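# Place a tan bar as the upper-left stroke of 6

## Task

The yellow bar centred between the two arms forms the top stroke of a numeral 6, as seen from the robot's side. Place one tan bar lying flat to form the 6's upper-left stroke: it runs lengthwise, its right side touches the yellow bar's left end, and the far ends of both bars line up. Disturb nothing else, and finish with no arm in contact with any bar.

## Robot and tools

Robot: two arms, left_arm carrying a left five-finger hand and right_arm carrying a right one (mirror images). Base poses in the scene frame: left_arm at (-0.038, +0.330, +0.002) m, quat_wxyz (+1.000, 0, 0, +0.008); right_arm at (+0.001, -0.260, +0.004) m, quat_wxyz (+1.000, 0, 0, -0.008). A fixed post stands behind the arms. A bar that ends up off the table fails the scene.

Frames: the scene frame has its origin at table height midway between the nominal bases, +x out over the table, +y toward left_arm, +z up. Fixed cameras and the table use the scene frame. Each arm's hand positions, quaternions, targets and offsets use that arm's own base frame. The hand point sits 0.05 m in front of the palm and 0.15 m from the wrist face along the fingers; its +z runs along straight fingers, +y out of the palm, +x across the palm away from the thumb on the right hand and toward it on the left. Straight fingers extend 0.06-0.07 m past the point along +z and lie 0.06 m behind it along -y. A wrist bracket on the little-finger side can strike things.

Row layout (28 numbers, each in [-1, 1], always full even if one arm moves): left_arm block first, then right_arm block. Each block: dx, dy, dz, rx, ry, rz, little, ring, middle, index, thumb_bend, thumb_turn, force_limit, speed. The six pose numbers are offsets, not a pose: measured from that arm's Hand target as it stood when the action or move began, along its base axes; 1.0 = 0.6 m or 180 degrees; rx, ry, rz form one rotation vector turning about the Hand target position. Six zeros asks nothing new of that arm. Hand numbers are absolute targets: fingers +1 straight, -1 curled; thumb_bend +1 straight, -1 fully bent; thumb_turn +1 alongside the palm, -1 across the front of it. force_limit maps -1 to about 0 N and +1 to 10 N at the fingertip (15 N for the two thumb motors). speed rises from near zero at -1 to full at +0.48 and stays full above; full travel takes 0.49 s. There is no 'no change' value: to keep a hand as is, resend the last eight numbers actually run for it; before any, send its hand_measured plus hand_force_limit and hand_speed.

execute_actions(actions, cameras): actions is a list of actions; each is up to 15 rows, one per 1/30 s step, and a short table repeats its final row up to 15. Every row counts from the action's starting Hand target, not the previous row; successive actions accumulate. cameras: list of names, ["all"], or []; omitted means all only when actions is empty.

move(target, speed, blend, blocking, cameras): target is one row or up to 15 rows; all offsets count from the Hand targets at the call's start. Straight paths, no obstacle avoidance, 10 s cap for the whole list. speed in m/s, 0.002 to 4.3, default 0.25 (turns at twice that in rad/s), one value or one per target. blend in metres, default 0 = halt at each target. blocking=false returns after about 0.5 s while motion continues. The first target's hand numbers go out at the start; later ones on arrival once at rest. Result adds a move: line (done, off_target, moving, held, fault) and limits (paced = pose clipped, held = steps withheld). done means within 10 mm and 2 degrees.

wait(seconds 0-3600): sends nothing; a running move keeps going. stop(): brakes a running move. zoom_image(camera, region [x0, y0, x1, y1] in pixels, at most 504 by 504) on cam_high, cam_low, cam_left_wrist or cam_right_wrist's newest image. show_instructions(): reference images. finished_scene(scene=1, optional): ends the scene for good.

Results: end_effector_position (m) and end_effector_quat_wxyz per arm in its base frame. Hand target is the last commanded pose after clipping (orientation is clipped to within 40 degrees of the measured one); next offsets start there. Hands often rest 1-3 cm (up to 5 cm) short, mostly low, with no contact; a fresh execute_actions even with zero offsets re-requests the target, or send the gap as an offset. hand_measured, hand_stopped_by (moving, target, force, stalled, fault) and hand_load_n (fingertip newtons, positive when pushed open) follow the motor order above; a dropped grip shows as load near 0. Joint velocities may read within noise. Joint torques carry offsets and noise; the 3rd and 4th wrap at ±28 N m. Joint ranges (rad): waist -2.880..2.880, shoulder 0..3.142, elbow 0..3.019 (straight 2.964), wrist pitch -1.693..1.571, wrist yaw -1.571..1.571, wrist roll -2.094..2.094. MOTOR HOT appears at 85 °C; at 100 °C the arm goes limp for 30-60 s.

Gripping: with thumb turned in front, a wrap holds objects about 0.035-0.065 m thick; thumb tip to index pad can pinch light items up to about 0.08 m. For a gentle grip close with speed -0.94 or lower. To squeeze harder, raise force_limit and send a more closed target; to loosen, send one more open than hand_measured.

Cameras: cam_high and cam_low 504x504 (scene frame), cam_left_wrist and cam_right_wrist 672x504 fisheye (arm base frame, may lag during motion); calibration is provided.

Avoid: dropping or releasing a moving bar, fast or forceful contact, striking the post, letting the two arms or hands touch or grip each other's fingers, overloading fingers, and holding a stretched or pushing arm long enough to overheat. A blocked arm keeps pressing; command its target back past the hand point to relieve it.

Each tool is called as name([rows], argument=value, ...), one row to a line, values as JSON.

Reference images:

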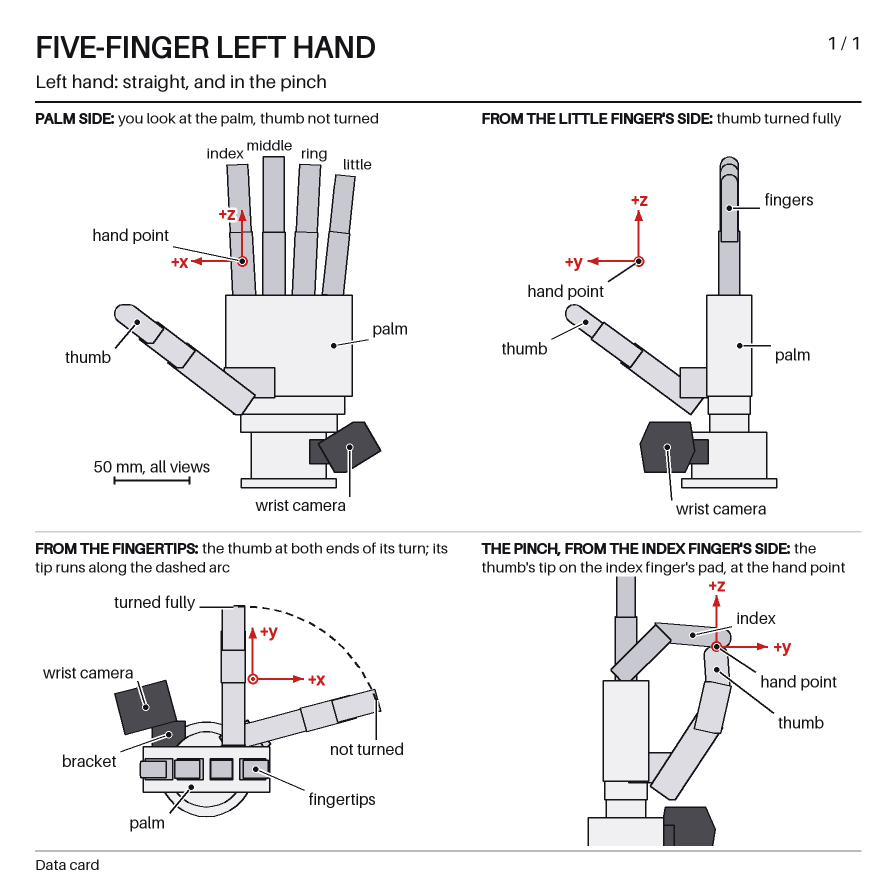

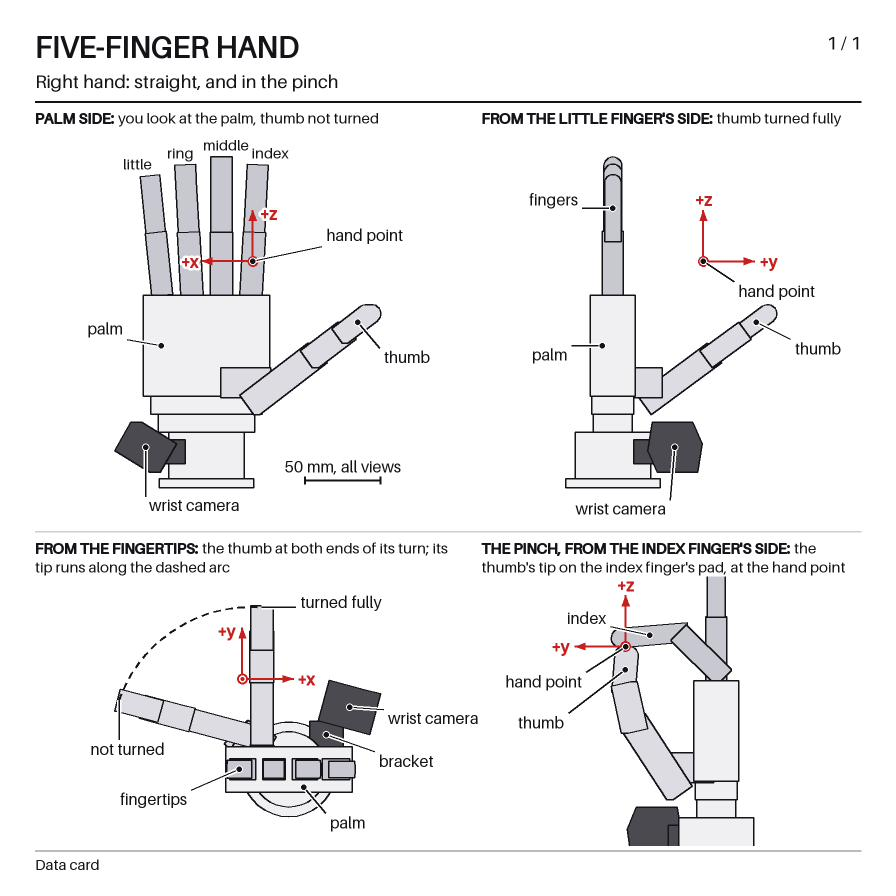

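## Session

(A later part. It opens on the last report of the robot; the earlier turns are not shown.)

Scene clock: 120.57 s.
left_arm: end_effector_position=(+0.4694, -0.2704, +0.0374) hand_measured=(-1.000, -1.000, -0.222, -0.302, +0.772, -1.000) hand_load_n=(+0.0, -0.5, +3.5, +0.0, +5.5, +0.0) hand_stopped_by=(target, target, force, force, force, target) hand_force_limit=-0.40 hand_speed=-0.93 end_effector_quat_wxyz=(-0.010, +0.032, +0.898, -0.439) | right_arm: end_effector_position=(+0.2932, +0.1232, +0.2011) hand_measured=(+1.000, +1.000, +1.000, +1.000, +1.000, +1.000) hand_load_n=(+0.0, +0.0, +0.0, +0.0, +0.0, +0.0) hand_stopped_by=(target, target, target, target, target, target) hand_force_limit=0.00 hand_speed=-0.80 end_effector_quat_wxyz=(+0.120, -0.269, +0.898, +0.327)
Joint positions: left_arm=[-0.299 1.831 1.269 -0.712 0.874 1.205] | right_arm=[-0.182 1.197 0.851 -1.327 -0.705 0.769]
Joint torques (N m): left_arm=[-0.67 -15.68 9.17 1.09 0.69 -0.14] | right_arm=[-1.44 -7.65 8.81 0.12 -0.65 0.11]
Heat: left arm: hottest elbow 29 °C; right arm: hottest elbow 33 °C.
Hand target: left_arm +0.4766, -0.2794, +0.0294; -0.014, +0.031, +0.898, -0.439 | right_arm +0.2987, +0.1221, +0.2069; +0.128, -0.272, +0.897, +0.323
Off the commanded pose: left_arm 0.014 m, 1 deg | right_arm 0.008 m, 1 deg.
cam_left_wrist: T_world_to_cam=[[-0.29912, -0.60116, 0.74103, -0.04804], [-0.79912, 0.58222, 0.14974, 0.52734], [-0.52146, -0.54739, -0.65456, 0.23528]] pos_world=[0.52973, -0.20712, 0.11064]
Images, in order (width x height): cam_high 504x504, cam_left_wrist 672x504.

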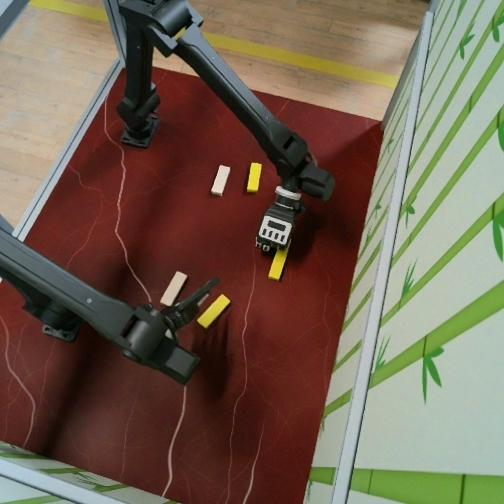

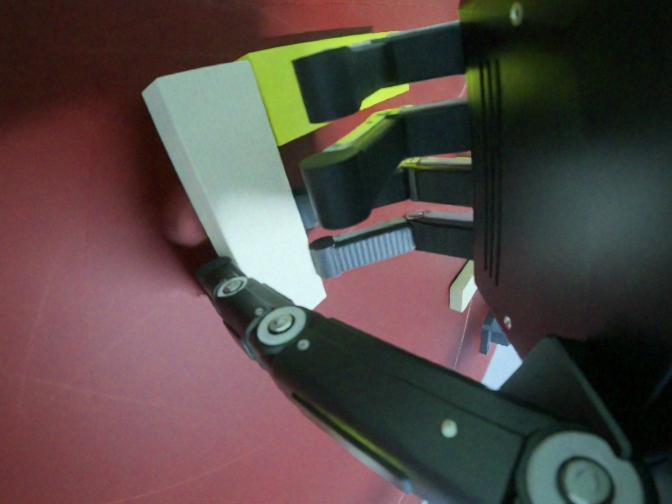

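execute_actions([
  [[0,0.004,0.012,0,0,0,-1,-1,-0.1,-0.12,0.88,-1,-0.4,-0.9,0,0,0,0,0,0,1,1,1,1,1,1,0,-0.8]],
], cameras=["cam_low","cam_left_wrist","cam_high"])

zoom_image(camera="cam_left_wrist", region=[130, 50, 350, 210])

zoom_image(camera="cam_low", region=[232, 242, 292, 292])

zoom_image(camera="cam_high", region=[250, 230, 310, 290])

Scene clock: 124.73 s.
left_arm: end_effector_position=(+0.4698, -0.2706, +0.0376) hand_measured=(-1.000, -1.000, -0.100, -0.120, +0.880, -1.000) hand_load_n=(+0.0, +0.0, +0.0, +0.0, +0.0, +0.0) hand_stopped_by=(target, target, target, target, target, target) hand_force_limit=-0.40 hand_speed=-0.90 end_effector_quat_wxyz=(-0.010, +0.033, +0.898, -0.439) | right_arm: end_effector_position=(+0.2932, +0.1232, +0.2011) hand_measured=(+1.000, +1.000, +1.000, +1.000, +1.000, +1.000) hand_load_n=(+0.0, +0.0, +0.0, +0.0, +0.0, +0.0) hand_stopped_by=(target, target, target, target, target, target) hand_force_limit=0.00 hand_speed=-0.80 end_effector_quat_wxyz=(+0.120, -0.269, +0.898, +0.327)
Joint positions: left_arm=[-0.299 1.832 1.27 -0.712 0.874 1.205] | right_arm=[-0.182 1.197 0.851 -1.327 -0.705 0.769]
Joint torques (N m): left_arm=[-0.38 -16.62 9.52 0.28 0.74 -0.09] | right_arm=[-1.08 -7.71 8.88 0.14 -0.65 0.09]
Heat: left arm: hottest shoulder 29 °C; right arm: hottest elbow 33 °C.
Hand target: left_arm +0.4765, -0.2768, +0.0363; -0.015, +0.031, +0.898, -0.438 | right_arm +0.2987, +0.1221, +0.2069; +0.128, -0.272, +0.897, +0.323
Off the commanded pose: left_arm 0.009 m, 1 deg | right_arm 0.008 m, 1 deg.
cam_left_wrist: T_world_to_cam=[[-0.29969, -0.60097, 0.74096, -0.04779], [-0.79922, 0.58227, 0.14901, 0.52783], [-0.52099, -0.54753, -0.65481, 0.23532]] pos_world=[0.53013, -0.20722, 0.11084]
Images, in order (width x height): cam_high 504x504, cam_low 504x504, cam_left_wrist 672x504.

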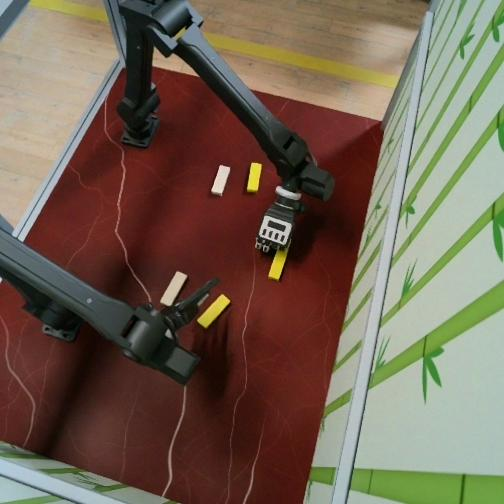

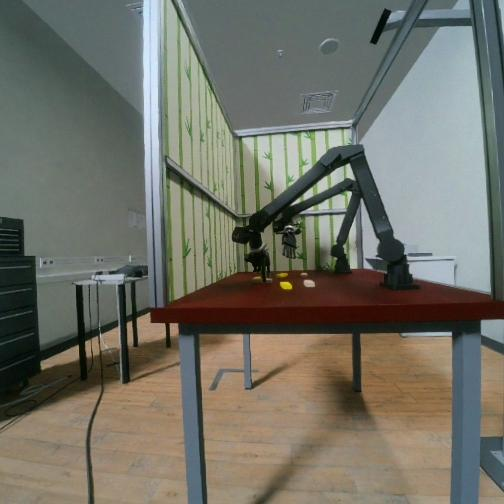

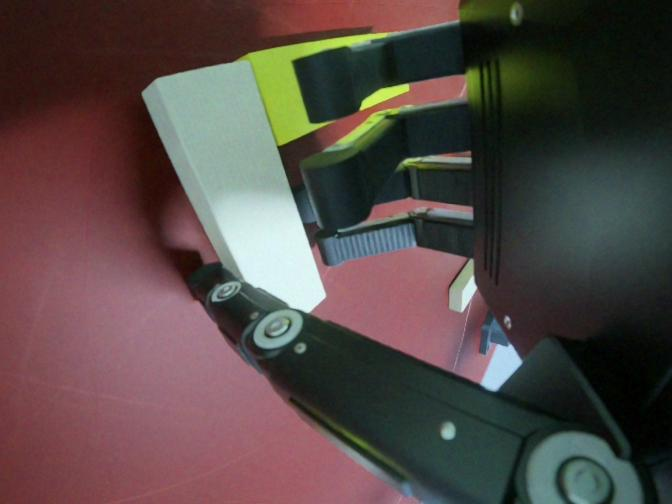

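Scaled by 2.291 from the camera's image (finer frame: 960x720).

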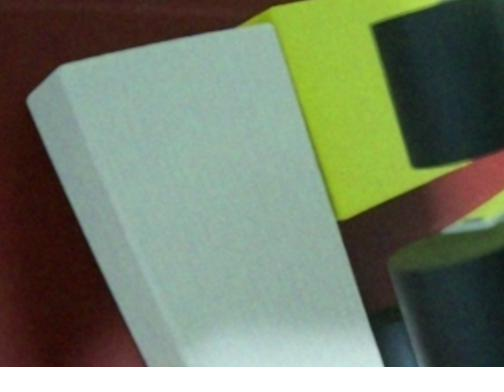

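Scaled by 8.400 from the camera's image (finer frame: 720x720).

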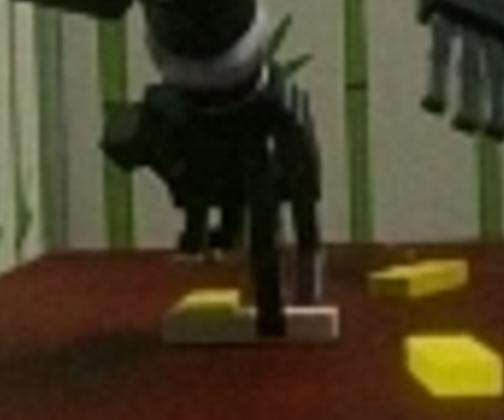

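Scaled by 8.400 from the camera's image (finer frame: 720x720).

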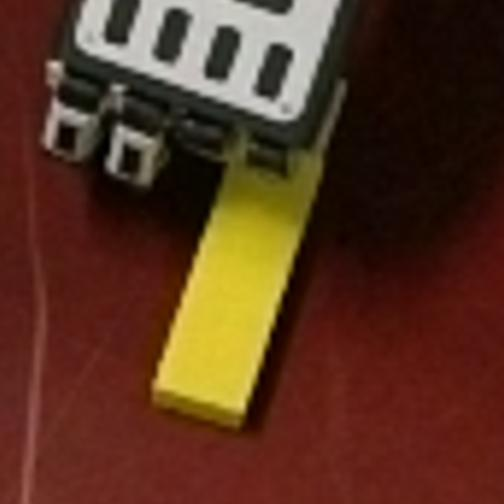

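move([
  [0,0,0.02,0,0,0,-1,-1,-0.1,-0.12,0.88,-1,-0.4,-0.9,0,0,0,0,0,0,1,1,1,1,1,1,0,-0.8],
  [0,0,0.025,0,0,0,-1,-1,0.1,0.1,0.98,-1,-0.4,-0.5,0,0,0,0,0,0,1,1,1,1,1,1,0,-0.8],
], speed=0.05, cameras=["cam_low","cam_left_wrist","cam_high"])

zoom_image(camera="cam_low", region=[232, 242, 292, 292])

Scene clock: 127.80 s.
left_arm: end_effector_position=(+0.4676, -0.2703, +0.0422) hand_measured=(-1.000, -1.000, +0.100, +0.100, +0.980, -1.000) hand_load_n=(+0.0, +0.0, +0.0, +0.0, +0.0, +0.0) hand_stopped_by=(target, target, target, target, target, target) hand_force_limit=-0.40 hand_speed=-0.50 end_effector_quat_wxyz=(-0.019, +0.029, +0.899, -0.437) | right_arm: end_effector_position=(+0.2932, +0.1232, +0.2011) hand_measured=(+1.000, +1.000, +1.000, +1.000, +1.000, +1.000) hand_load_n=(+0.0, +0.0, +0.0, +0.0, +0.0, +0.0) hand_stopped_by=(target, target, target, target, target, target) hand_force_limit=0.00 hand_speed=-0.80 end_effector_quat_wxyz=(+0.120, -0.269, +0.898, +0.327)
Joint positions: left_arm=[-0.299 1.831 1.284 -0.747 0.874 1.205] | right_arm=[-0.182 1.197 0.851 -1.327 -0.705 0.769]
Joint torques (N m): left_arm=[-0.32 -18.26 9.72 0.21 0.75 -0.09] | right_arm=[-1.14 -7.36 8.87 0.08 -0.65 0.11]
Heat: left arm: hottest shoulder 29 °C; right arm: hottest elbow 33 °C.
Hand target: left_arm +0.4765, -0.2769, +0.0514; -0.014, +0.031, +0.898, -0.439 | right_arm +0.2987, +0.1221, +0.2069; +0.128, -0.272, +0.897, +0.323
Off the commanded pose: left_arm 0.014 m, 1 deg | right_arm 0.008 m, 1 deg.
move: off_target (left_arm); target 2's new numbers were sent with left_arm's hand 0.016 m and 1 deg from that target
cam_left_wrist: T_world_to_cam=[[-0.28578, -0.6052, 0.74301, -0.05946], [-0.79575, 0.58189, 0.1679, 0.52278], [-0.53397, -0.54326, -0.64788, 0.24422]] pos_world=[0.52942, -0.20751, 0.11463]
Images, in order (width x height): cam_high 504x504, cam_low 504x504, cam_left_wrist 672x504.

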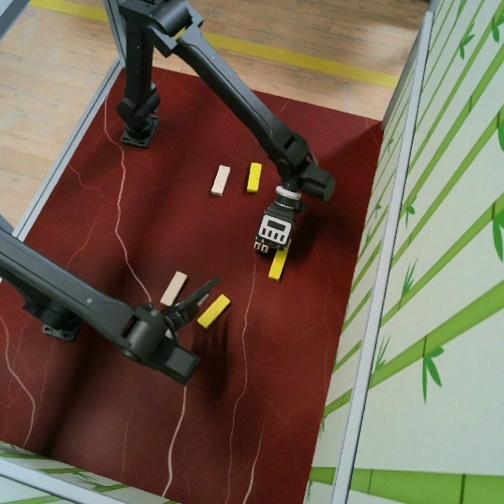

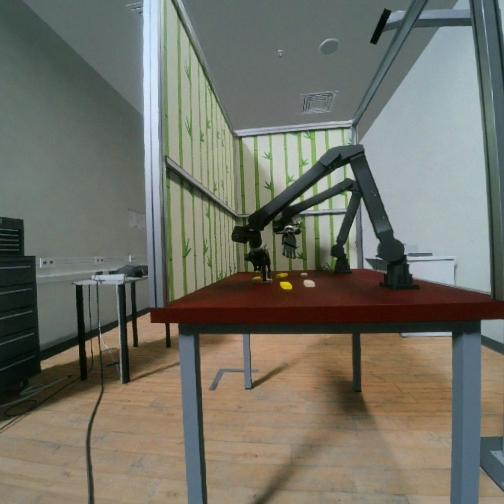

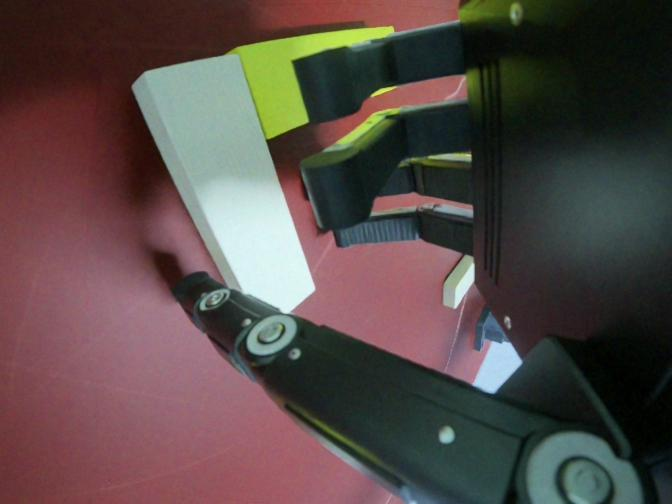

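Scaled by 8.400 from the camera's image (finer frame: 720x720).

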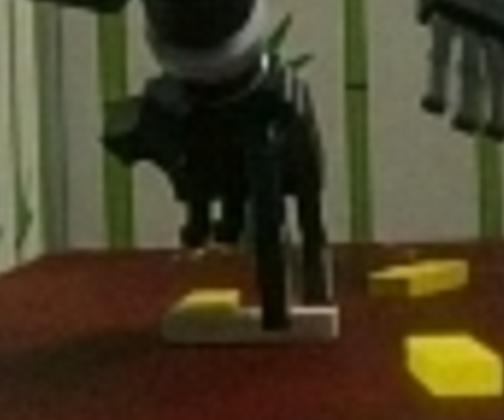

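move([
  [0,0,0.12,0,0,0,-1,-1,0.1,0.1,0.98,-1,-0.4,-0.5,0,0,0,0,0,0,1,1,1,1,1,1,0,-0.8],
  [-0.15,0.2,0.22,0,0,0,-1,-1,0.1,0.1,0.98,-1,-0.4,-0.5,0,0,0,0,0,0,1,1,1,1,1,1,0,-0.8],
], speed=[0.1,0.2], cameras=["cam_low","cam_left_wrist","cam_high"])

zoom_image(camera="cam_high", region=[240, 210, 310, 280])

zoom_image(camera="cam_high", region=[250, 230, 310, 290])

Scene clock: 131.43 s.
left_arm: end_effector_position=(+0.3886, -0.1580, +0.1881) hand_measured=(-1.000, -1.000, +0.100, +0.100, +0.980, -1.000) hand_load_n=(+0.0, +0.0, +0.0, +0.0, +0.0, +0.0) hand_stopped_by=(target, target, target, target, target, target) hand_force_limit=-0.40 hand_speed=-0.50 end_effector_quat_wxyz=(-0.008, +0.029, +0.898, -0.439) | right_arm: end_effector_position=(+0.2932, +0.1232, +0.2011) hand_measured=(+1.000, +1.000, +1.000, +1.000, +1.000, +1.000) hand_load_n=(+0.0, +0.0, +0.0, -0.5, +0.0, +0.0) hand_stopped_by=(target, target, target, target, target, target) hand_force_limit=0.00 hand_speed=-0.80 end_effector_quat_wxyz=(+0.120, -0.269, +0.898, +0.327)
Joint positions: left_arm=[-0.102 1.465 1.24 -1.28 0.907 1.501] | right_arm=[-0.182 1.197 0.851 -1.327 -0.705 0.769]
Joint torques (N m): left_arm=[0.21 -12.45 7.64 -0.14 0.87 0.16] | right_arm=[-1.26 -7.71 8.88 -0.03 -0.67 0.09]
Heat: left arm: hottest shoulder 29 °C; right arm: hottest elbow 33 °C.
Hand target: left_arm +0.3866, -0.1570, +0.1835; -0.014, +0.031, +0.898, -0.438 | right_arm +0.2987, +0.1221, +0.2069; +0.128, -0.272, +0.897, +0.323
Off the commanded pose: left_arm 0.005 m, 1 deg | right_arm 0.008 m, 1 deg.
move: done
cam_left_wrist: T_world_to_cam=[[-0.29491, -0.60454, 0.73997, -0.11833], [-0.804, 0.57548, 0.14972, 0.37558], [-0.51635, -0.55078, -0.65577, 0.35106]] pos_world=[0.44834, -0.09432, 0.26154]
Images, in order (width x height): cam_high 504x504, cam_low 504x504, cam_left_wrist 672x504.

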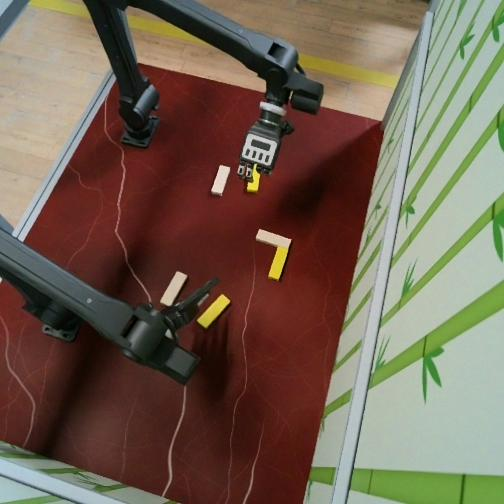

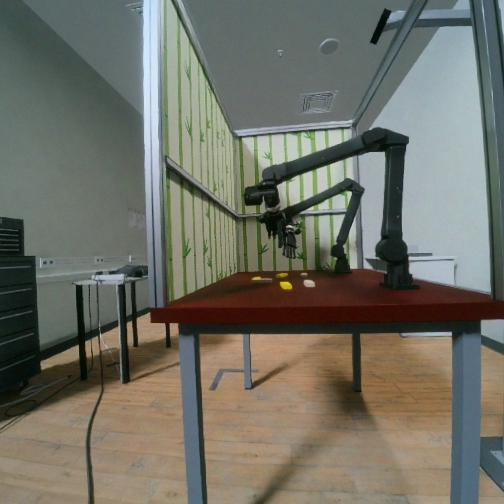

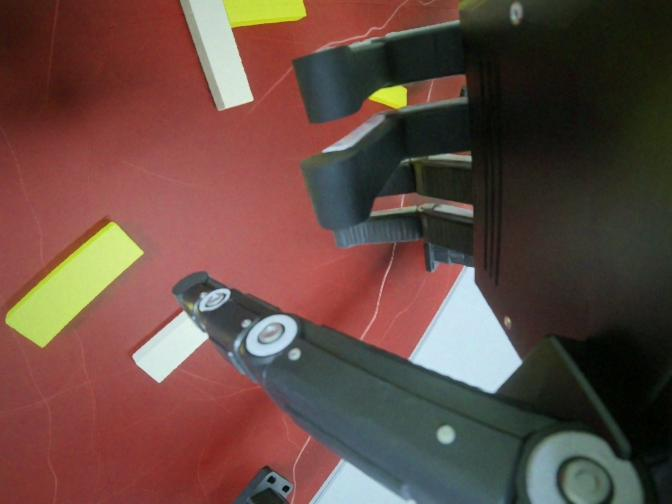

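Scaled by 7.200 from the camera's image (finer frame: 720x720).

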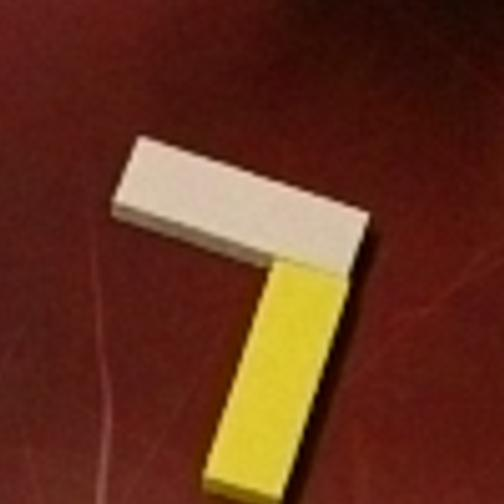

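Scaled by 8.400 from the camera's image (finer frame: 720x720).

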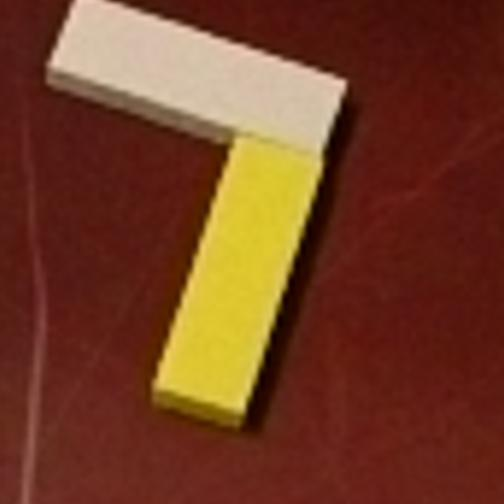

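zoom_image(camera="cam_high", region=[270, 230, 300, 260])

Scaled by 16.800 from the camera's image (finer frame: 720x720).

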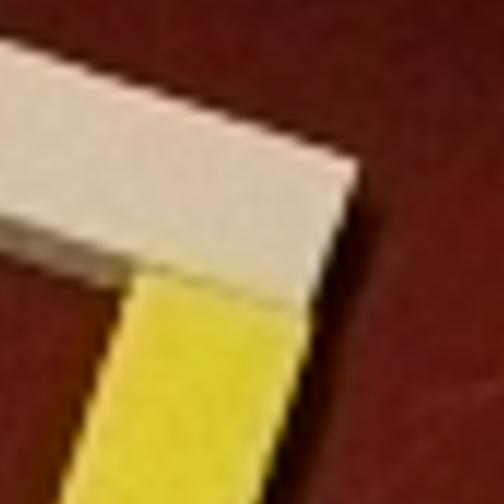

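finished_scene()

The scene is finished: the task was done.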